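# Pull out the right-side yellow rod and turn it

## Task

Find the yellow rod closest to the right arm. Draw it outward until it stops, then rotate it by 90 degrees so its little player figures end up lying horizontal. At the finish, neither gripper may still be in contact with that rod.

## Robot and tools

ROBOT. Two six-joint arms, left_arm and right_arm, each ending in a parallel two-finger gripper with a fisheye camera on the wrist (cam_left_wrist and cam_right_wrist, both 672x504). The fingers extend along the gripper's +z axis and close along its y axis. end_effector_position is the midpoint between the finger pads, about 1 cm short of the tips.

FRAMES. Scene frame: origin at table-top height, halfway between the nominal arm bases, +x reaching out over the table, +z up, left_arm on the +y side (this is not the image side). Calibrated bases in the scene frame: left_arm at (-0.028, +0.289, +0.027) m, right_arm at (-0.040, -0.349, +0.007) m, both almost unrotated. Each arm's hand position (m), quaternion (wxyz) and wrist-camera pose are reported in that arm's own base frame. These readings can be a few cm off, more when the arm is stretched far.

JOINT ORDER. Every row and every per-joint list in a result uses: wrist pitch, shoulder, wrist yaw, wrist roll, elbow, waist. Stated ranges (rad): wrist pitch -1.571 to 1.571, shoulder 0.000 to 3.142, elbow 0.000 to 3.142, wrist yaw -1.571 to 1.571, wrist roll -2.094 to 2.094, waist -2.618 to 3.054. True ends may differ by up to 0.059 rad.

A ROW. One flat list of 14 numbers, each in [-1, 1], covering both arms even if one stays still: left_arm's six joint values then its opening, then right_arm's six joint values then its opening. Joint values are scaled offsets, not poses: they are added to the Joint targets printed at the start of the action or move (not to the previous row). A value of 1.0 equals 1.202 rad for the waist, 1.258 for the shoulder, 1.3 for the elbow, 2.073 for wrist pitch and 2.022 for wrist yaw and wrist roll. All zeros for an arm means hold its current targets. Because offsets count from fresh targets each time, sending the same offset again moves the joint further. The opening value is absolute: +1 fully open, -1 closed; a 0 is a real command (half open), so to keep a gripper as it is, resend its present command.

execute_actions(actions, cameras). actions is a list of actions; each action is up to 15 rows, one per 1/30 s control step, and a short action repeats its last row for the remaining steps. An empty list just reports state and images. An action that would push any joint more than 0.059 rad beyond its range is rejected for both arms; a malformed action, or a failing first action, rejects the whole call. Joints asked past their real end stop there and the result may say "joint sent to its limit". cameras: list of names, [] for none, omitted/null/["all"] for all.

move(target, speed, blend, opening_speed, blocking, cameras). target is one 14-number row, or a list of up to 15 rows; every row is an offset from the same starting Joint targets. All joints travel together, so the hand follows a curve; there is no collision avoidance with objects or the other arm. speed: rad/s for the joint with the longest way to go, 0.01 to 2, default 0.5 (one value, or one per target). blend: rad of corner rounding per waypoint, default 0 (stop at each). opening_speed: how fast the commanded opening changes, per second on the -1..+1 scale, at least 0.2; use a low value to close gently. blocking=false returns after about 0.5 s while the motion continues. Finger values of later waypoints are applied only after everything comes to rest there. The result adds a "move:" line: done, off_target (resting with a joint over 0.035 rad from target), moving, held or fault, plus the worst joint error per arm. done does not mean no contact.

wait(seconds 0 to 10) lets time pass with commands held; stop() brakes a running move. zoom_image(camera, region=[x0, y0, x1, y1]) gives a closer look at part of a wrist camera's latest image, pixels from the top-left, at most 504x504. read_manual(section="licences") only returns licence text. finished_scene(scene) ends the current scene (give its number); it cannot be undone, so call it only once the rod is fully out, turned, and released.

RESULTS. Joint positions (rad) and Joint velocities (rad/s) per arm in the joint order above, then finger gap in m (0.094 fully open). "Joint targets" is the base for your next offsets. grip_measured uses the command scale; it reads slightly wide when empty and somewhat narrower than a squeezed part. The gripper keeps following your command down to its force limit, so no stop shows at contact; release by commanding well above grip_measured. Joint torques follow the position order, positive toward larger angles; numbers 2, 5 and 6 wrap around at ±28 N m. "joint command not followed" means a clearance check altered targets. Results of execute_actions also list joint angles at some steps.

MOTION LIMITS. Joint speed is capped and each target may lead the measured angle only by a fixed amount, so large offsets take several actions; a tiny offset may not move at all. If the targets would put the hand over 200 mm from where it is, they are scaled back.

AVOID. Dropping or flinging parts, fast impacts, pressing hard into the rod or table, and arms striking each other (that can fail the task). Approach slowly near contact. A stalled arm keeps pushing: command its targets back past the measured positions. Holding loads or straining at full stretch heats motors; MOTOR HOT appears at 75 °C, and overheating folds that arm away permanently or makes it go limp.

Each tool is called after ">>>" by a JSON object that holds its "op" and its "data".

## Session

>>> {"op": "execute_actions", "data": {"actions": [], "cameras": ["cam_right_wrist"]}}

Scene clock: 0.00 s.
left_arm: end_effector_position=(+0.3899, -0.0004, +0.1147) grip_measured=+1.000 end_effector_quat_wxyz=(+0.609, -0.026, +0.793, +0.006) | right_arm: end_effector_position=(+0.3960, -0.0474, +0.1154) grip_measured=+1.000 end_effector_quat_wxyz=(+0.595, +0.094, +0.794, -0.086)
Joint names: [wrist pitch, shoulder, wrist yaw, wrist roll, elbow, waist]
Joint positions: left_arm=[0.911 1.495 -0.08 -0.043 0.322 -0.04 0.094] | right_arm=[0.848 1.518 0.234 0.044 0.38 -0.018 0.094]
Joint velocities: within noise
Joint torques (N m): no reading
Heat: left arm: 41 °C; right arm: 40 °C.
Joint targets: left_arm=[0.899 1.493 -0.081 -0.042 0.324 -0.040] | right_arm=[0.838 1.516 0.234 0.045 0.382 -0.018]
Tool commands: left_gripper/opening=+1.0 right_gripper/opening=+1.0
camera_calibration:
cam_right_wrist: T_world_to_cam=[[-0.243977, -0.947101, 0.208508, 0.018364], [-0.655381, 0.00254793, -0.755294, 0.379491], [0.714808, -0.320927, -0.621334, -0.108822], [0, 0, 0, 1]] pos_world=[0.330979, -0.0184984, 0.215183]
Images, in order (width x height): cam_right_wrist 672x504.

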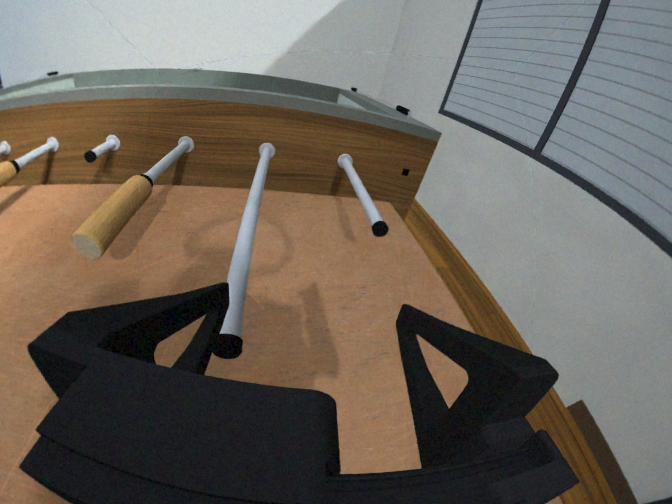

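>>> {"op": "move", "data": {"target": [0,0,0,0,0,0,1,-0.597,0.146,-0.116,-0.022,0.987,-0.022,0.3], "speed": 1.2, "cameras": ["cam_right_wrist"]}}

>>> {"op": "zoom_image", "data": {"camera": "cam_right_wrist", "region": [80, 80, 400, 380]}}

Scene clock: 12.90 s.
left_arm: end_effector_position=(+0.3899, -0.0004, +0.1147) grip_measured=+1.000 end_effector_quat_wxyz=(+0.609, -0.026, +0.793, +0.006) | right_arm: end_effector_position=(+0.5240, -0.0191, +0.3290) grip_measured=+0.302 end_effector_quat_wxyz=(+0.543, +0.021, +0.839, -0.010)
Joint names: [wrist pitch, shoulder, wrist yaw, wrist roll, elbow, waist]
Joint positions: left_arm=[0.911 1.495 -0.08 -0.043 0.322 -0.04 0.094] | right_arm=[-0.38 1.686 0.008 0.01 1.644 -0.036 0.061]
Joint velocities: within noise
Joint torques (N m): left_arm=[1.89 -5.79 -0.02 0.02 5.3 -0.01] | right_arm=[1.56 -6.67 -0.03 -0.11 8.87 -0.75]
Heat: left arm: 41 °C; right arm: 40 °C.
Joint targets: left_arm=[0.899 1.493 -0.081 -0.042 0.324 -0.040] | right_arm=[-0.400 1.699 0.000 0.001 1.665 -0.044]
move: done
camera_calibration:
cam_right_wrist: T_world_to_cam=[[-0.0183429, -0.984008, 0.17718, -0.0767844], [-0.74016, -0.105773, -0.66406, 0.636932], [0.672181, -0.143322, -0.726382, 0.0018517], [0, 0, 0, 1]] pos_world=[0.468778, -0.00792074, 0.437911]
Images, in order (width x height): cam_right_wrist 672x504.

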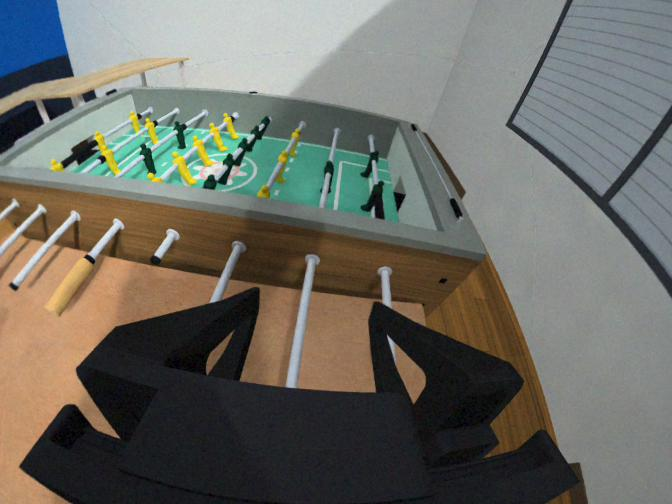

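Scaled by 1.575 from the camera's 672x504 image, which has a finer 960x720 frame.

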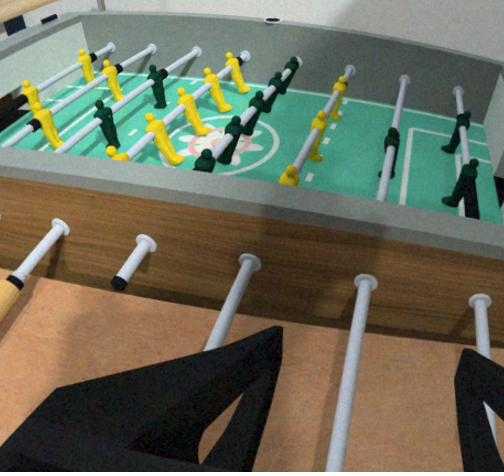

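>>> {"op": "move", "data": {"target": [0,0,0,0,0,0,1,0.895,0.307,0.146,0,-0.604,0.27,0.5], "speed": 1.2, "cameras": ["cam_right_wrist"]}}

Scene clock: 38.33 s.
left_arm: end_effector_position=(+0.3899, -0.0004, +0.1147) grip_measured=+1.000 end_effector_quat_wxyz=(+0.609, -0.026, +0.793, +0.006) | right_arm: end_effector_position=(+0.5217, +0.0963, +0.2159) grip_measured=+0.498 end_effector_quat_wxyz=(+0.796, +0.035, +0.604, +0.027)
Joint names: [wrist pitch, shoulder, wrist yaw, wrist roll, elbow, waist]
Joint positions: left_arm=[0.911 1.495 -0.08 -0.043 0.322 -0.04 0.094] | right_arm=[1.456 2.068 0.287 0.009 0.897 0.276 0.07]
Joint velocities: within noise
Joint torques (N m): left_arm=[1.89 -5.76 -0.04 0.01 5.31 -0.03] | right_arm=[1.58 -7.46 0.1 -0.09 3.81 0.42]
Heat: left arm: 41 °C; right arm: 42 °C.
Joint targets: left_arm=[0.899 1.493 -0.081 -0.042 0.324 -0.040] | right_arm=[1.455 2.085 0.295 0.001 0.880 0.280]
move: done
camera_calibration:
cam_right_wrist: T_world_to_cam=[[-0.0934396, -0.993094, 0.0709452, 0.1198], [-0.139319, -0.057514, -0.988576, 0.324359], [0.985829, -0.102256, -0.132983, -0.357948], [0, 0, 0, 1]] pos_world=[0.409259, 0.101025, 0.264553]
Images, in order (width x height): cam_right_wrist 672x504.

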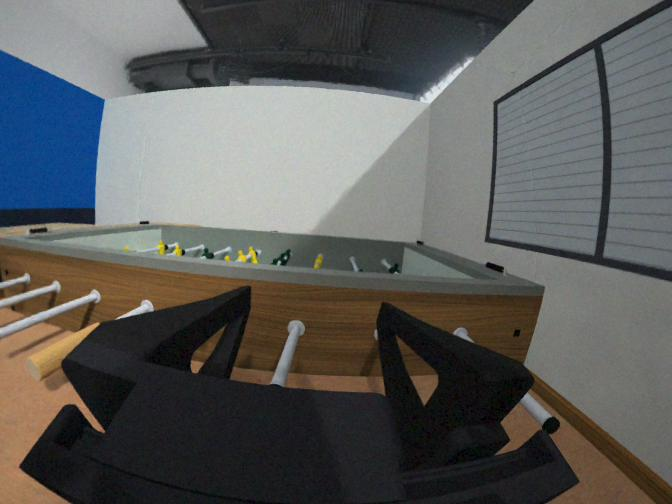

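>>> {"op": "move", "data": {"target": [0,0,0,0,0,0,1,-0.0176,0.115,0.0637,0,0.0425,0.0822,0.5], "speed": 0.7, "cameras": ["cam_right_wrist"]}}

Scene clock: 56.73 s.
left_arm: end_effector_position=(+0.3899, -0.0004, +0.1147) grip_measured=+1.000 end_effector_quat_wxyz=(+0.609, -0.026, +0.793, +0.006) | right_arm: end_effector_position=(+0.5217, +0.1321, +0.1392) grip_measured=+0.498 end_effector_quat_wxyz=(+0.747, +0.033, +0.664, +0.008)
Joint names: [wrist pitch, shoulder, wrist yaw, wrist roll, elbow, waist]
Joint positions: left_arm=[0.911 1.495 -0.08 -0.043 0.322 -0.04 0.094] | right_arm=[1.428 2.215 0.416 0.009 0.915 0.38 0.07]
Joint velocities: within noise
Joint torques (N m): left_arm=[1.89 -5.81 -0.03 0.01 5.33 -0.06] | right_arm=[1.59 -8.21 0.13 -0.09 6.04 -0.05]
Heat: left arm: 41 °C; right arm: 42 °C.
Joint targets: left_arm=[0.899 1.493 -0.081 -0.042 0.324 -0.040] | right_arm=[1.419 2.230 0.424 0.001 0.935 0.379]
move: done
camera_calibration:
cam_right_wrist: T_world_to_cam=[[-0.100681, -0.988597, 0.11198, 0.158211], [-0.293122, -0.0780828, -0.952881, 0.328546], [0.950759, -0.128761, -0.281918, -0.321929], [0, 0, 0, 1]] pos_world=[0.41831, 0.140609, 0.204591]
Images, in order (width x height): cam_right_wrist 672x504.

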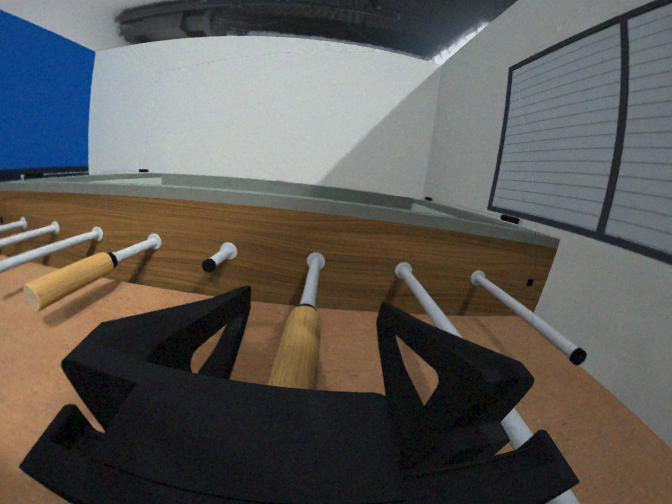

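>>> {"op": "move", "data": {"target": [0,0,0,0,0,0,1,-0.0145,0.1208,0.0381,0,0.0385,0.035,0.5], "speed": 0.4, "cameras": ["cam_right_wrist"]}}

Scene clock: 83.20 s.
left_arm: end_effector_position=(+0.3899, -0.0004, +0.1147) grip_measured=+1.000 end_effector_quat_wxyz=(+0.609, -0.026, +0.793, +0.006) | right_arm: end_effector_position=(+0.5247, +0.1409, +0.0732) grip_measured=+0.498 end_effector_quat_wxyz=(+0.707, +0.030, +0.706, -0.023)
Joint names: [wrist pitch, shoulder, wrist yaw, wrist roll, elbow, waist]
Joint positions: left_arm=[0.911 1.495 -0.08 -0.043 0.322 -0.04 0.094] | right_arm=[1.401 2.365 0.492 0.009 0.966 0.416 0.07]
Joint velocities: within noise
Joint torques (N m): left_arm=[1.9 -5.78 -0.03 0.02 5.29 -0.06] | right_arm=[1.59 -8.51 0.15 -0.09 5.48 0.5]
Heat: left arm: 41 °C; right arm: 42 °C.
Joint targets: left_arm=[0.899 1.493 -0.081 -0.042 0.324 -0.040] | right_arm=[1.389 2.382 0.501 0.001 0.986 0.421]
move: done
camera_calibration:
cam_right_wrist: T_world_to_cam=[[-0.123982, -0.97789, 0.168403, 0.181237], [-0.405998, -0.104865, -0.907837, 0.326912], [0.905425, -0.180927, -0.38402, -0.303679], [0, 0, 0, 1]] pos_world=[0.430154, 0.156568, 0.149643]
Images, in order (width x height): cam_right_wrist 672x504.

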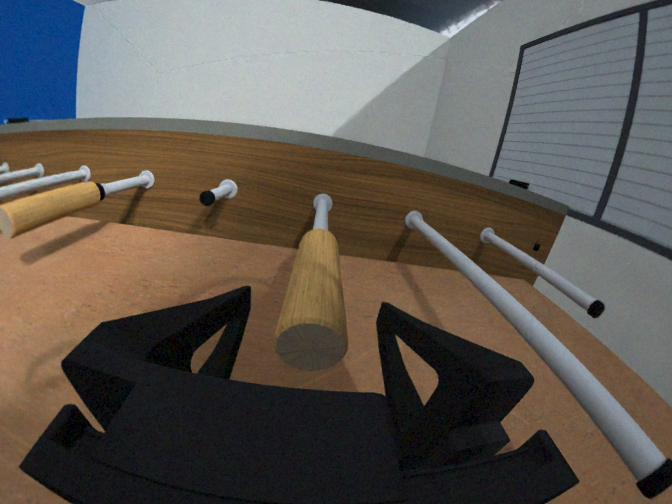

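>>> {"op": "move", "data": {"target": [[0,0,0,0,0,0,1,0,0,0,-0.782,0,0,0.5],[0,0,0,0,0,0,1,0,0,0,-0.782,0,0,-0.6],[0,0,0,0,0,0,1,0,0,0,0.008,0,0,-0.6],[0,0,0,0,0,0,1,-0.0205,-0.1065,0.0223,0.0285,-0.1265,0.0391,-0.6],[0,0,0,0,0,0,1,-0.0931,-0.261,0.0613,0.0722,-0.2679,0.1115,-0.6]], "speed": [1.3,1.3,1.0,0.35,0.3], "blend": [0,0,0.03,0.03,0], "opening_speed": 1.0, "cameras": ["cam_right_wrist"]}}

Scene clock: 104.43 s.
left_arm: end_effector_position=(+0.3899, -0.0004, +0.1147) grip_measured=+1.000 end_effector_quat_wxyz=(+0.609, -0.026, +0.793, +0.006) | right_arm: end_effector_position=(+0.4432, +0.1517, +0.0683) grip_measured=-0.312 end_effector_quat_wxyz=(+0.641, +0.025, +0.767, -0.021)
Joint names: [wrist pitch, shoulder, wrist yaw, wrist roll, elbow, waist]
Joint positions: left_arm=[0.911 1.495 -0.08 -0.043 0.322 -0.04 0.094] | right_arm=[1.208 2.086 0.599 0.122 0.662 0.544 0.032]
Joint velocities: within noise
Joint torques (N m): left_arm=[1.88 -5.76 -0.03 0.01 5.35 -0.06] | right_arm=[1.57 -10.47 0.41 0.28 2.06 1.05]
Heat: left arm: 40 °C; right arm: 43 °C.
Joint targets: left_arm=[0.899 1.493 -0.081 -0.042 0.324 -0.040] | right_arm=[1.196 2.053 0.625 0.146 0.637 0.555]
move: done
camera_calibration:
cam_right_wrist: T_world_to_cam=[[-0.0818281, -0.97943, 0.184446, 0.162975], [-0.560752, -0.107751, -0.820943, 0.3536], [0.82393, -0.170605, -0.5404, -0.184573], [0, 0, 0, 1]] pos_world=[0.363693, 0.166234, 0.160482]
Images, in order (width x height): cam_right_wrist 672x504.

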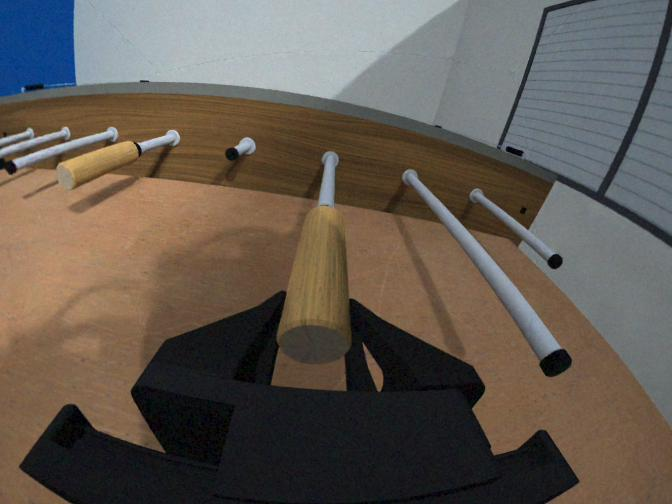

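>>> {"op": "move", "data": {"target": [0,0,0,0,0,0,1,-0.05,-0.105,0.032,0.03,-0.095,0.054,-0.6], "speed": 0.25, "cameras": []}}

Scene clock: 111.73 s.
left_arm: end_effector_position=(+0.3899, -0.0004, +0.1147) grip_measured=+1.000 end_effector_quat_wxyz=(+0.609, -0.026, +0.793, +0.006) | right_arm: end_effector_position=(+0.4393, +0.1501, +0.0721) grip_measured=-0.312 end_effector_quat_wxyz=(+0.621, +0.034, +0.783, -0.011)
Joint names: [wrist pitch, shoulder, wrist yaw, wrist roll, elbow, waist]
Joint positions: left_arm=[0.911 1.495 -0.08 -0.043 0.322 -0.04 0.094] | right_arm=[1.076 2.006 0.584 0.181 0.655 0.54 0.032]
Joint velocities: within noise
Joint torques (N m): left_arm=[1.88 -5.76 -0.02 0.02 5.33 -0.05] | right_arm=[1.82 -14.63 1.29 0.29 -6.42 7.16]
Heat: left arm: 40 °C; right arm: 43 °C.
Joint targets: left_arm=[0.899 1.493 -0.081 -0.042 0.324 -0.040] | right_arm=[1.092 1.921 0.689 0.207 0.514 0.620]
move: off_target (right_arm); right_arm: the elbow is farthest, 0.141 rad from its target
No camera images: "cameras" was empty.

>>> {"op": "move", "data": {"target": [[0,0,0,0,0,0,1,0,0.06,-0.048,-0.01,0.1,-0.062,-0.6],[0,0,0,0,0,0,1,0,0.06,-0.048,-0.01,0.1,-0.062,0.5],[0,0,0,0,0,0,1,0,-0.18,-0.048,-0.01,0.1,-0.062,0.5],[0,0,0,0,0,0,1,-0.72,-0.176,-0.341,-0.102,0.885,-0.55,0.5]], "speed": [0.4,0.4,0.7,1.2], "blend": [0,0,0.05,0], "opening_speed": 1.0, "cameras": ["cam_right_wrist"]}}

Scene clock: 124.27 s.
left_arm: end_effector_position=(+0.3899, -0.0004, +0.1147) grip_measured=+1.000 end_effector_quat_wxyz=(+0.609, -0.026, +0.793, +0.006) | right_arm: end_effector_position=(+0.5272, -0.0223, +0.3177) grip_measured=+0.498 end_effector_quat_wxyz=(+0.534, +0.024, +0.845, -0.012)
Joint names: [wrist pitch, shoulder, wrist yaw, wrist roll, elbow, waist]
Joint positions: left_arm=[0.911 1.495 -0.08 -0.043 0.322 -0.04 0.094] | right_arm=[-0.38 1.704 0.009 0.01 1.64 -0.041 0.07]
Joint velocities: within noise
Joint torques (N m): left_arm=[1.9 -5.76 -0.03 0.01 5.3 -0.03] | right_arm=[1.51 -8.12 -0.01 -0.1 9.16 0.08]
Heat: left arm: 40 °C; right arm: 45 °C.
Joint targets: left_arm=[0.899 1.493 -0.081 -0.042 0.324 -0.040] | right_arm=[-0.400 1.700 0.000 0.001 1.664 -0.041]
move: done
camera_calibration:
cam_right_wrist: T_world_to_cam=[[-0.0204281, -0.984075, 0.176575, -0.0765816], [-0.755789, -0.100416, -0.64707, 0.634433], [0.654496, -0.146672, -0.741702, 0.00510326], [0, 0, 0, 1]] pos_world=[0.474593, -0.0109064, 0.42783]
Images, in order (width x height): cam_right_wrist 672x504.

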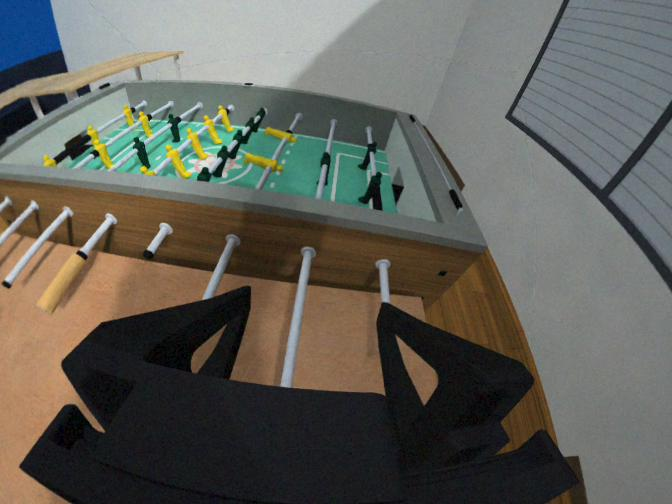

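>>> {"op": "finished_scene", "data": {"scene": 2}}

The scene is finished: the task was done.


## Next scene

The same job, from a new start.

>>> {"op": "execute_actions", "data": {"actions": [], "cameras": ["cam_right_wrist"]}}

Scene clock: 0.00 s.
left_arm: end_effector_position=(+0.4127, +0.0165, +0.1264) grip_measured=+1.000 end_effector_quat_wxyz=(+0.618, -0.002, +0.786, +0.007) | right_arm: end_effector_position=(+0.3903, -0.0463, +0.1052) grip_measured=+1.000 end_effector_quat_wxyz=(+0.587, +0.098, +0.798, -0.097)
Joint names: [wrist pitch, shoulder, wrist yaw, wrist roll, elbow, waist]
Joint positions: left_arm=[0.901 1.55 0.039 0.018 0.411 0.054 0.094] | right_arm=[0.871 1.537 0.276 0.046 0.357 0.003 0.094]
Joint velocities: within noise
Joint torques (N m): no reading
Heat: left arm: 39 °C; right arm: 38 °C.
Joint targets: left_arm=[0.890 1.548 0.039 0.020 0.413 0.054] | right_arm=[0.861 1.535 0.277 0.048 0.359 0.003]
Tool commands: left_gripper/opening=+1.0 right_gripper/opening=+1.0
camera_calibration:
cam_right_wrist: T_world_to_cam=[[-0.258995, -0.939858, 0.222685, 0.0248201], [-0.669392, 0.00845401, -0.742861, 0.372449], [0.696301, -0.341461, -0.631323, -0.10339], [0, 0, 0, 1]] pos_world=[0.327733, -0.0151249, 0.205878]
Images, in order (width x height): cam_right_wrist 672x504.

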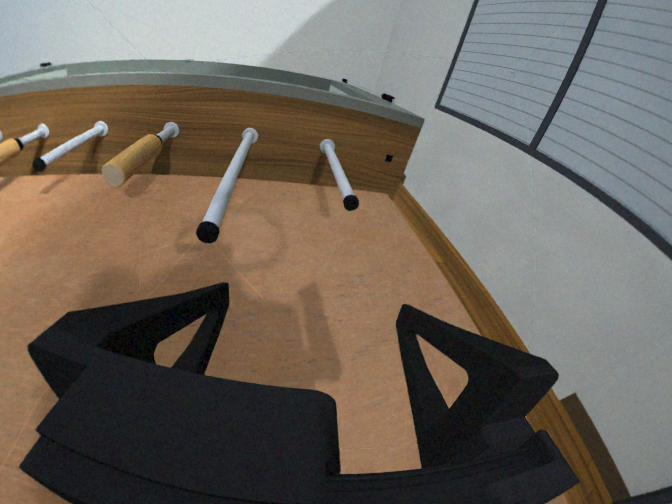

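>>> {"op": "move", "data": {"target": [[0,0,0,0,0,0,1,0.067,0.052,0.1216,-0.024,0.185,0.3826,0.5],[0,0,0,0,0,0,1,0.2716,0.6483,0.1216,-0.024,0.4365,0.3826,0.5]], "speed": 0.9, "blend": 0.15, "cameras": ["cam_right_wrist"]}}

Scene clock: 19.07 s.
left_arm: end_effector_position=(+0.4127, +0.0165, +0.1264) grip_measured=+1.000 end_effector_quat_wxyz=(+0.618, -0.002, +0.786, +0.007) | right_arm: end_effector_position=(+0.5076, +0.1534, +0.0747) grip_measured=+0.502 end_effector_quat_wxyz=(+0.706, +0.022, +0.707, -0.018)
Joint names: [wrist pitch, shoulder, wrist yaw, wrist roll, elbow, waist]
Joint positions: left_arm=[0.901 1.55 0.039 0.018 0.411 0.054 0.094] | right_arm=[1.424 2.336 0.514 0.007 0.91 0.458 0.071]
Joint velocities: within noise
Joint torques (N m): left_arm=[1.86 -6.75 0 0.01 5.64 -0.05] | right_arm=[1.64 -8.57 0.14 -0.08 5.09 0.51]
Heat: left arm: 39 °C; right arm: 39 °C.
Joint targets: left_arm=[0.890 1.548 0.039 0.020 0.413 0.054] | right_arm=[1.424 2.350 0.523 -0.001 0.927 0.463]
move: done
camera_calibration:
cam_right_wrist: T_world_to_cam=[[-0.104586, -0.979415, 0.172648, 0.181099], [-0.407767, -0.116106, -0.905674, 0.32513], [0.907076, -0.165121, -0.387231, -0.288354], [0, 0, 0, 1]] pos_world=[0.413077, 0.167507, 0.151535]
Images, in order (width x height): cam_right_wrist 672x504.

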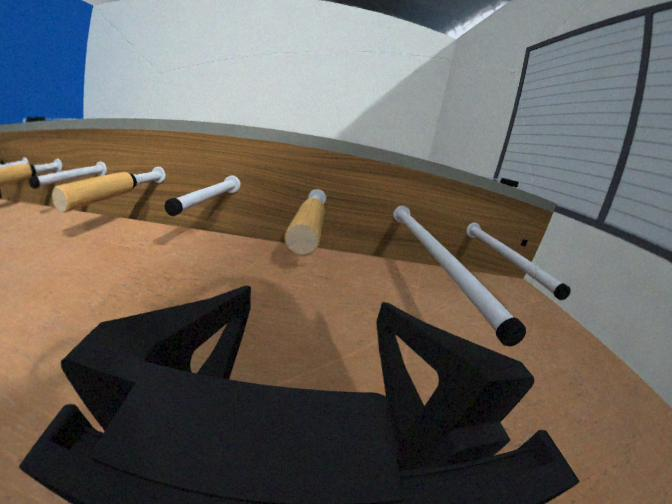

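>>> {"op": "move", "data": {"target": [0,0,0,0,0,0,1,-0.2065,0.2425,-0.046,0,0.5508,-0.0955,0.5], "speed": 0.5, "cameras": ["cam_right_wrist"]}}

Scene clock: 38.73 s.
left_arm: end_effector_position=(+0.4127, +0.0165, +0.1264) grip_measured=+1.000 end_effector_quat_wxyz=(+0.618, -0.002, +0.786, +0.007) | right_arm: end_effector_position=(+0.6479, +0.1597, +0.0768) grip_measured=+0.502 end_effector_quat_wxyz=(+0.710, +0.034, +0.703, -0.026)
Joint names: [wrist pitch, shoulder, wrist yaw, wrist roll, elbow, waist]
Joint positions: left_arm=[0.901 1.55 0.039 0.018 0.411 0.054 0.094] | right_arm=[1.017 2.624 0.439 0.006 1.619 0.354 0.071]
Joint velocities: within noise
Joint torques (N m): left_arm=[1.86 -6.75 -0.01 0.02 5.6 -0.06] | right_arm=[1.54 -10.73 -0.06 -0.08 7.62 -0.46]
Heat: left arm: 39 °C; right arm: 41 °C.
Joint targets: left_arm=[0.890 1.548 0.039 0.020 0.413 0.054] | right_arm=[0.996 2.655 0.430 -0.001 1.643 0.348]
move: done
camera_calibration:
cam_right_wrist: T_world_to_cam=[[-0.133866, -0.976848, 0.166877, 0.220661], [-0.399878, -0.10083, -0.911006, 0.377846], [0.90674, -0.188683, -0.377122, -0.410519], [0, 0, 0, 1]] pos_world=[0.552865, 0.176192, 0.152581]
Images, in order (width x height): cam_right_wrist 672x504.

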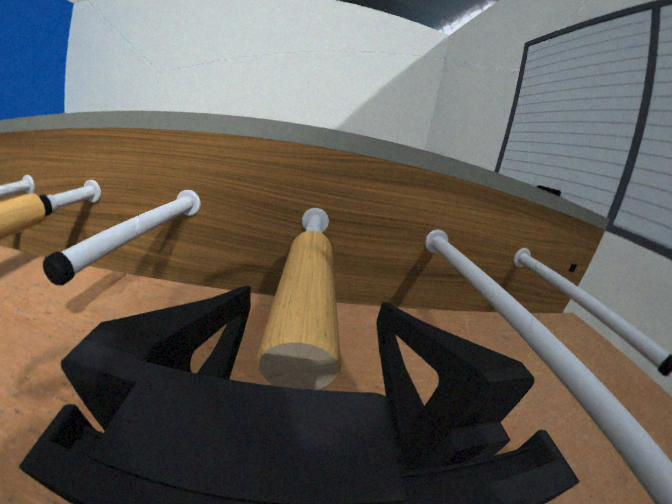

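>>> {"op": "move", "data": {"target": [[0,0,0,0,0,0,1,0,0.0064,0,-0.782,0,0.0175,0.5],[0,0,0,0,0,0,1,0,0.0064,0,-0.782,0,0.0175,-0.6],[0,0,0,0,0,0,1,0,0.0064,0,0.005,0,0.0175,-0.6],[0,0,0,0,0,0,1,0.1162,-0.1537,0.0464,0.005,-0.3216,0.0756,-0.6],[0,0,0,0,0,0,1,0.1911,-0.2286,0.0854,0.005,-0.5136,0.1411,-0.6],[0,0,0,0,0,0,1,0.122,-0.4088,0.139,0.055,-0.7105,0.2363,-0.6]], "speed": [1.3,1.3,1.0,0.4,0.4,0.3], "blend": [0,0,0.03,0.05,0.05,0], "opening_speed": 1.0, "cameras": ["cam_right_wrist"]}}

Scene clock: 87.63 s.
left_arm: end_effector_position=(+0.4127, +0.0165, +0.1264) grip_measured=+1.000 end_effector_quat_wxyz=(+0.618, -0.002, +0.786, +0.007) | right_arm: end_effector_position=(+0.4733, +0.1775, +0.0764) grip_measured=-0.313 end_effector_quat_wxyz=(+0.667, +0.031, +0.744, -0.021)
Joint names: [wrist pitch, shoulder, wrist yaw, wrist roll, elbow, waist]
Joint positions: left_arm=[0.901 1.55 0.039 0.018 0.411 0.054 0.094] | right_arm=[1.231 2.195 0.638 0.091 0.829 0.568 0.032]
Joint velocities: within noise
Joint torques (N m): left_arm=[1.86 -6.76 -0.02 0 5.65 -0.05] | right_arm=[1.79 -13.48 0.9 0.19 -4.05 5.76]
Heat: left arm: 39 °C; right arm: 43 °C.
Joint targets: left_arm=[0.890 1.548 0.039 0.020 0.413 0.054] | right_arm=[1.249 2.141 0.711 0.110 0.719 0.632]
move: off_target (right_arm); right_arm: the elbow is farthest, 0.109 rad from its target
camera_calibration:
cam_right_wrist: T_world_to_cam=[[-0.103183, -0.979638, 0.172226, 0.200271], [-0.503095, -0.0979679, -0.85866, 0.353763], [0.858049, -0.175245, -0.482743, -0.22029], [0, 0, 0, 1]] pos_world=[0.387661, 0.192246, 0.162927]
Images, in order (width x height): cam_right_wrist 672x504.

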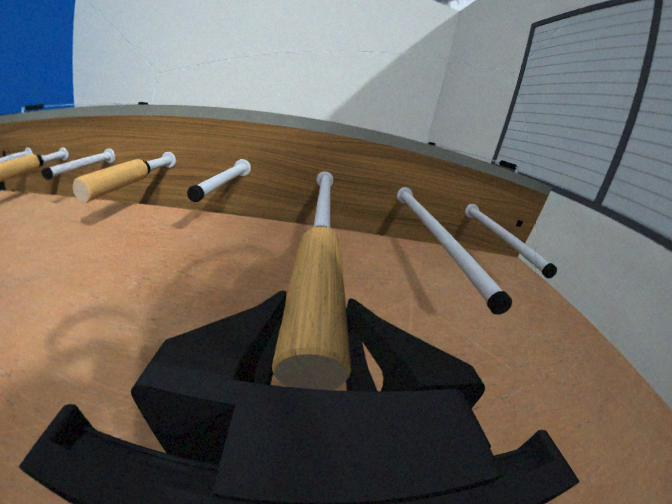

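>>> {"op": "move", "data": {"target": [[0,0,0,0,0,0,1,0,0.04,-0.033,-0.008,0.078,-0.05,-0.6],[0,0,0,0,0,0,1,0,0.04,-0.033,-0.008,0.078,-0.05,0.5],[0,0,0,0,0,0,1,0,-0.2,-0.033,-0.008,0.078,-0.05,0.5],[0,0,0,0,0,0,1,-0.7955,-0.35,-0.3516,-0.054,0.7277,-0.56,0.5]], "speed": [0.4,0.4,0.7,1.2], "blend": [0,0,0.05,0], "opening_speed": 1.0, "cameras": ["cam_right_wrist"]}}

Scene clock: 100.07 s.
left_arm: end_effector_position=(+0.4127, +0.0165, +0.1264) grip_measured=+1.000 end_effector_quat_wxyz=(+0.618, -0.002, +0.786, +0.007) | right_arm: end_effector_position=(+0.5289, -0.0223, +0.3148) grip_measured=+0.498 end_effector_quat_wxyz=(+0.531, +0.024, +0.847, -0.012)
Joint names: [wrist pitch, shoulder, wrist yaw, wrist roll, elbow, waist]
Joint positions: left_arm=[0.901 1.55 0.039 0.018 0.411 0.054 0.094] | right_arm=[-0.381 1.712 0.009 0.009 1.642 -0.041 0.07]
Joint velocities: within noise
Joint torques (N m): left_arm=[1.86 -6.78 0.01 0.01 5.63 -0.01] | right_arm=[1.48 -8.9 -0.04 -0.08 8.95 0.08]
Heat: left arm: 39 °C; right arm: 43 °C.
Joint targets: left_arm=[0.890 1.548 0.039 0.020 0.413 0.054] | right_arm=[-0.400 1.701 0.000 0.001 1.665 -0.041]
move: done
camera_calibration:
cam_right_wrist: T_world_to_cam=[[-0.0193844, -0.983937, 0.177458, -0.0768669], [-0.759505, -0.100937, -0.642622, 0.634406], [0.650212, -0.147237, -0.745349, 0.00523431], [0, 0, 0, 1]] pos_world=[0.476941, -0.0108262, 0.425225]
Images, in order (width x height): cam_right_wrist 672x504.

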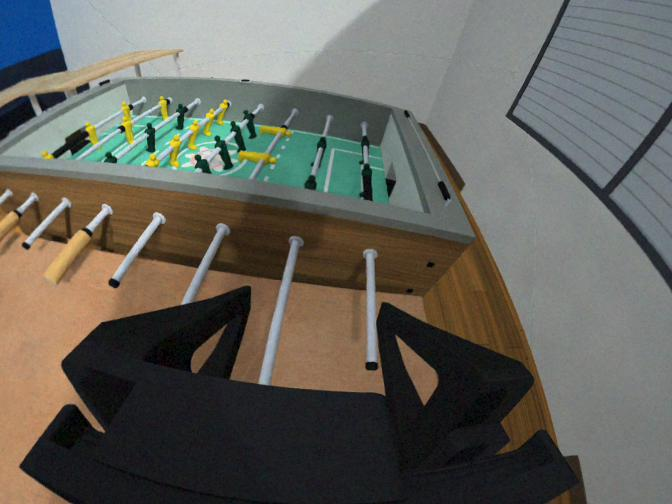

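Flat and fully pulled.

>>> {"op": "finished_scene", "data": {"scene": 3}}

The scene is finished: the task was done.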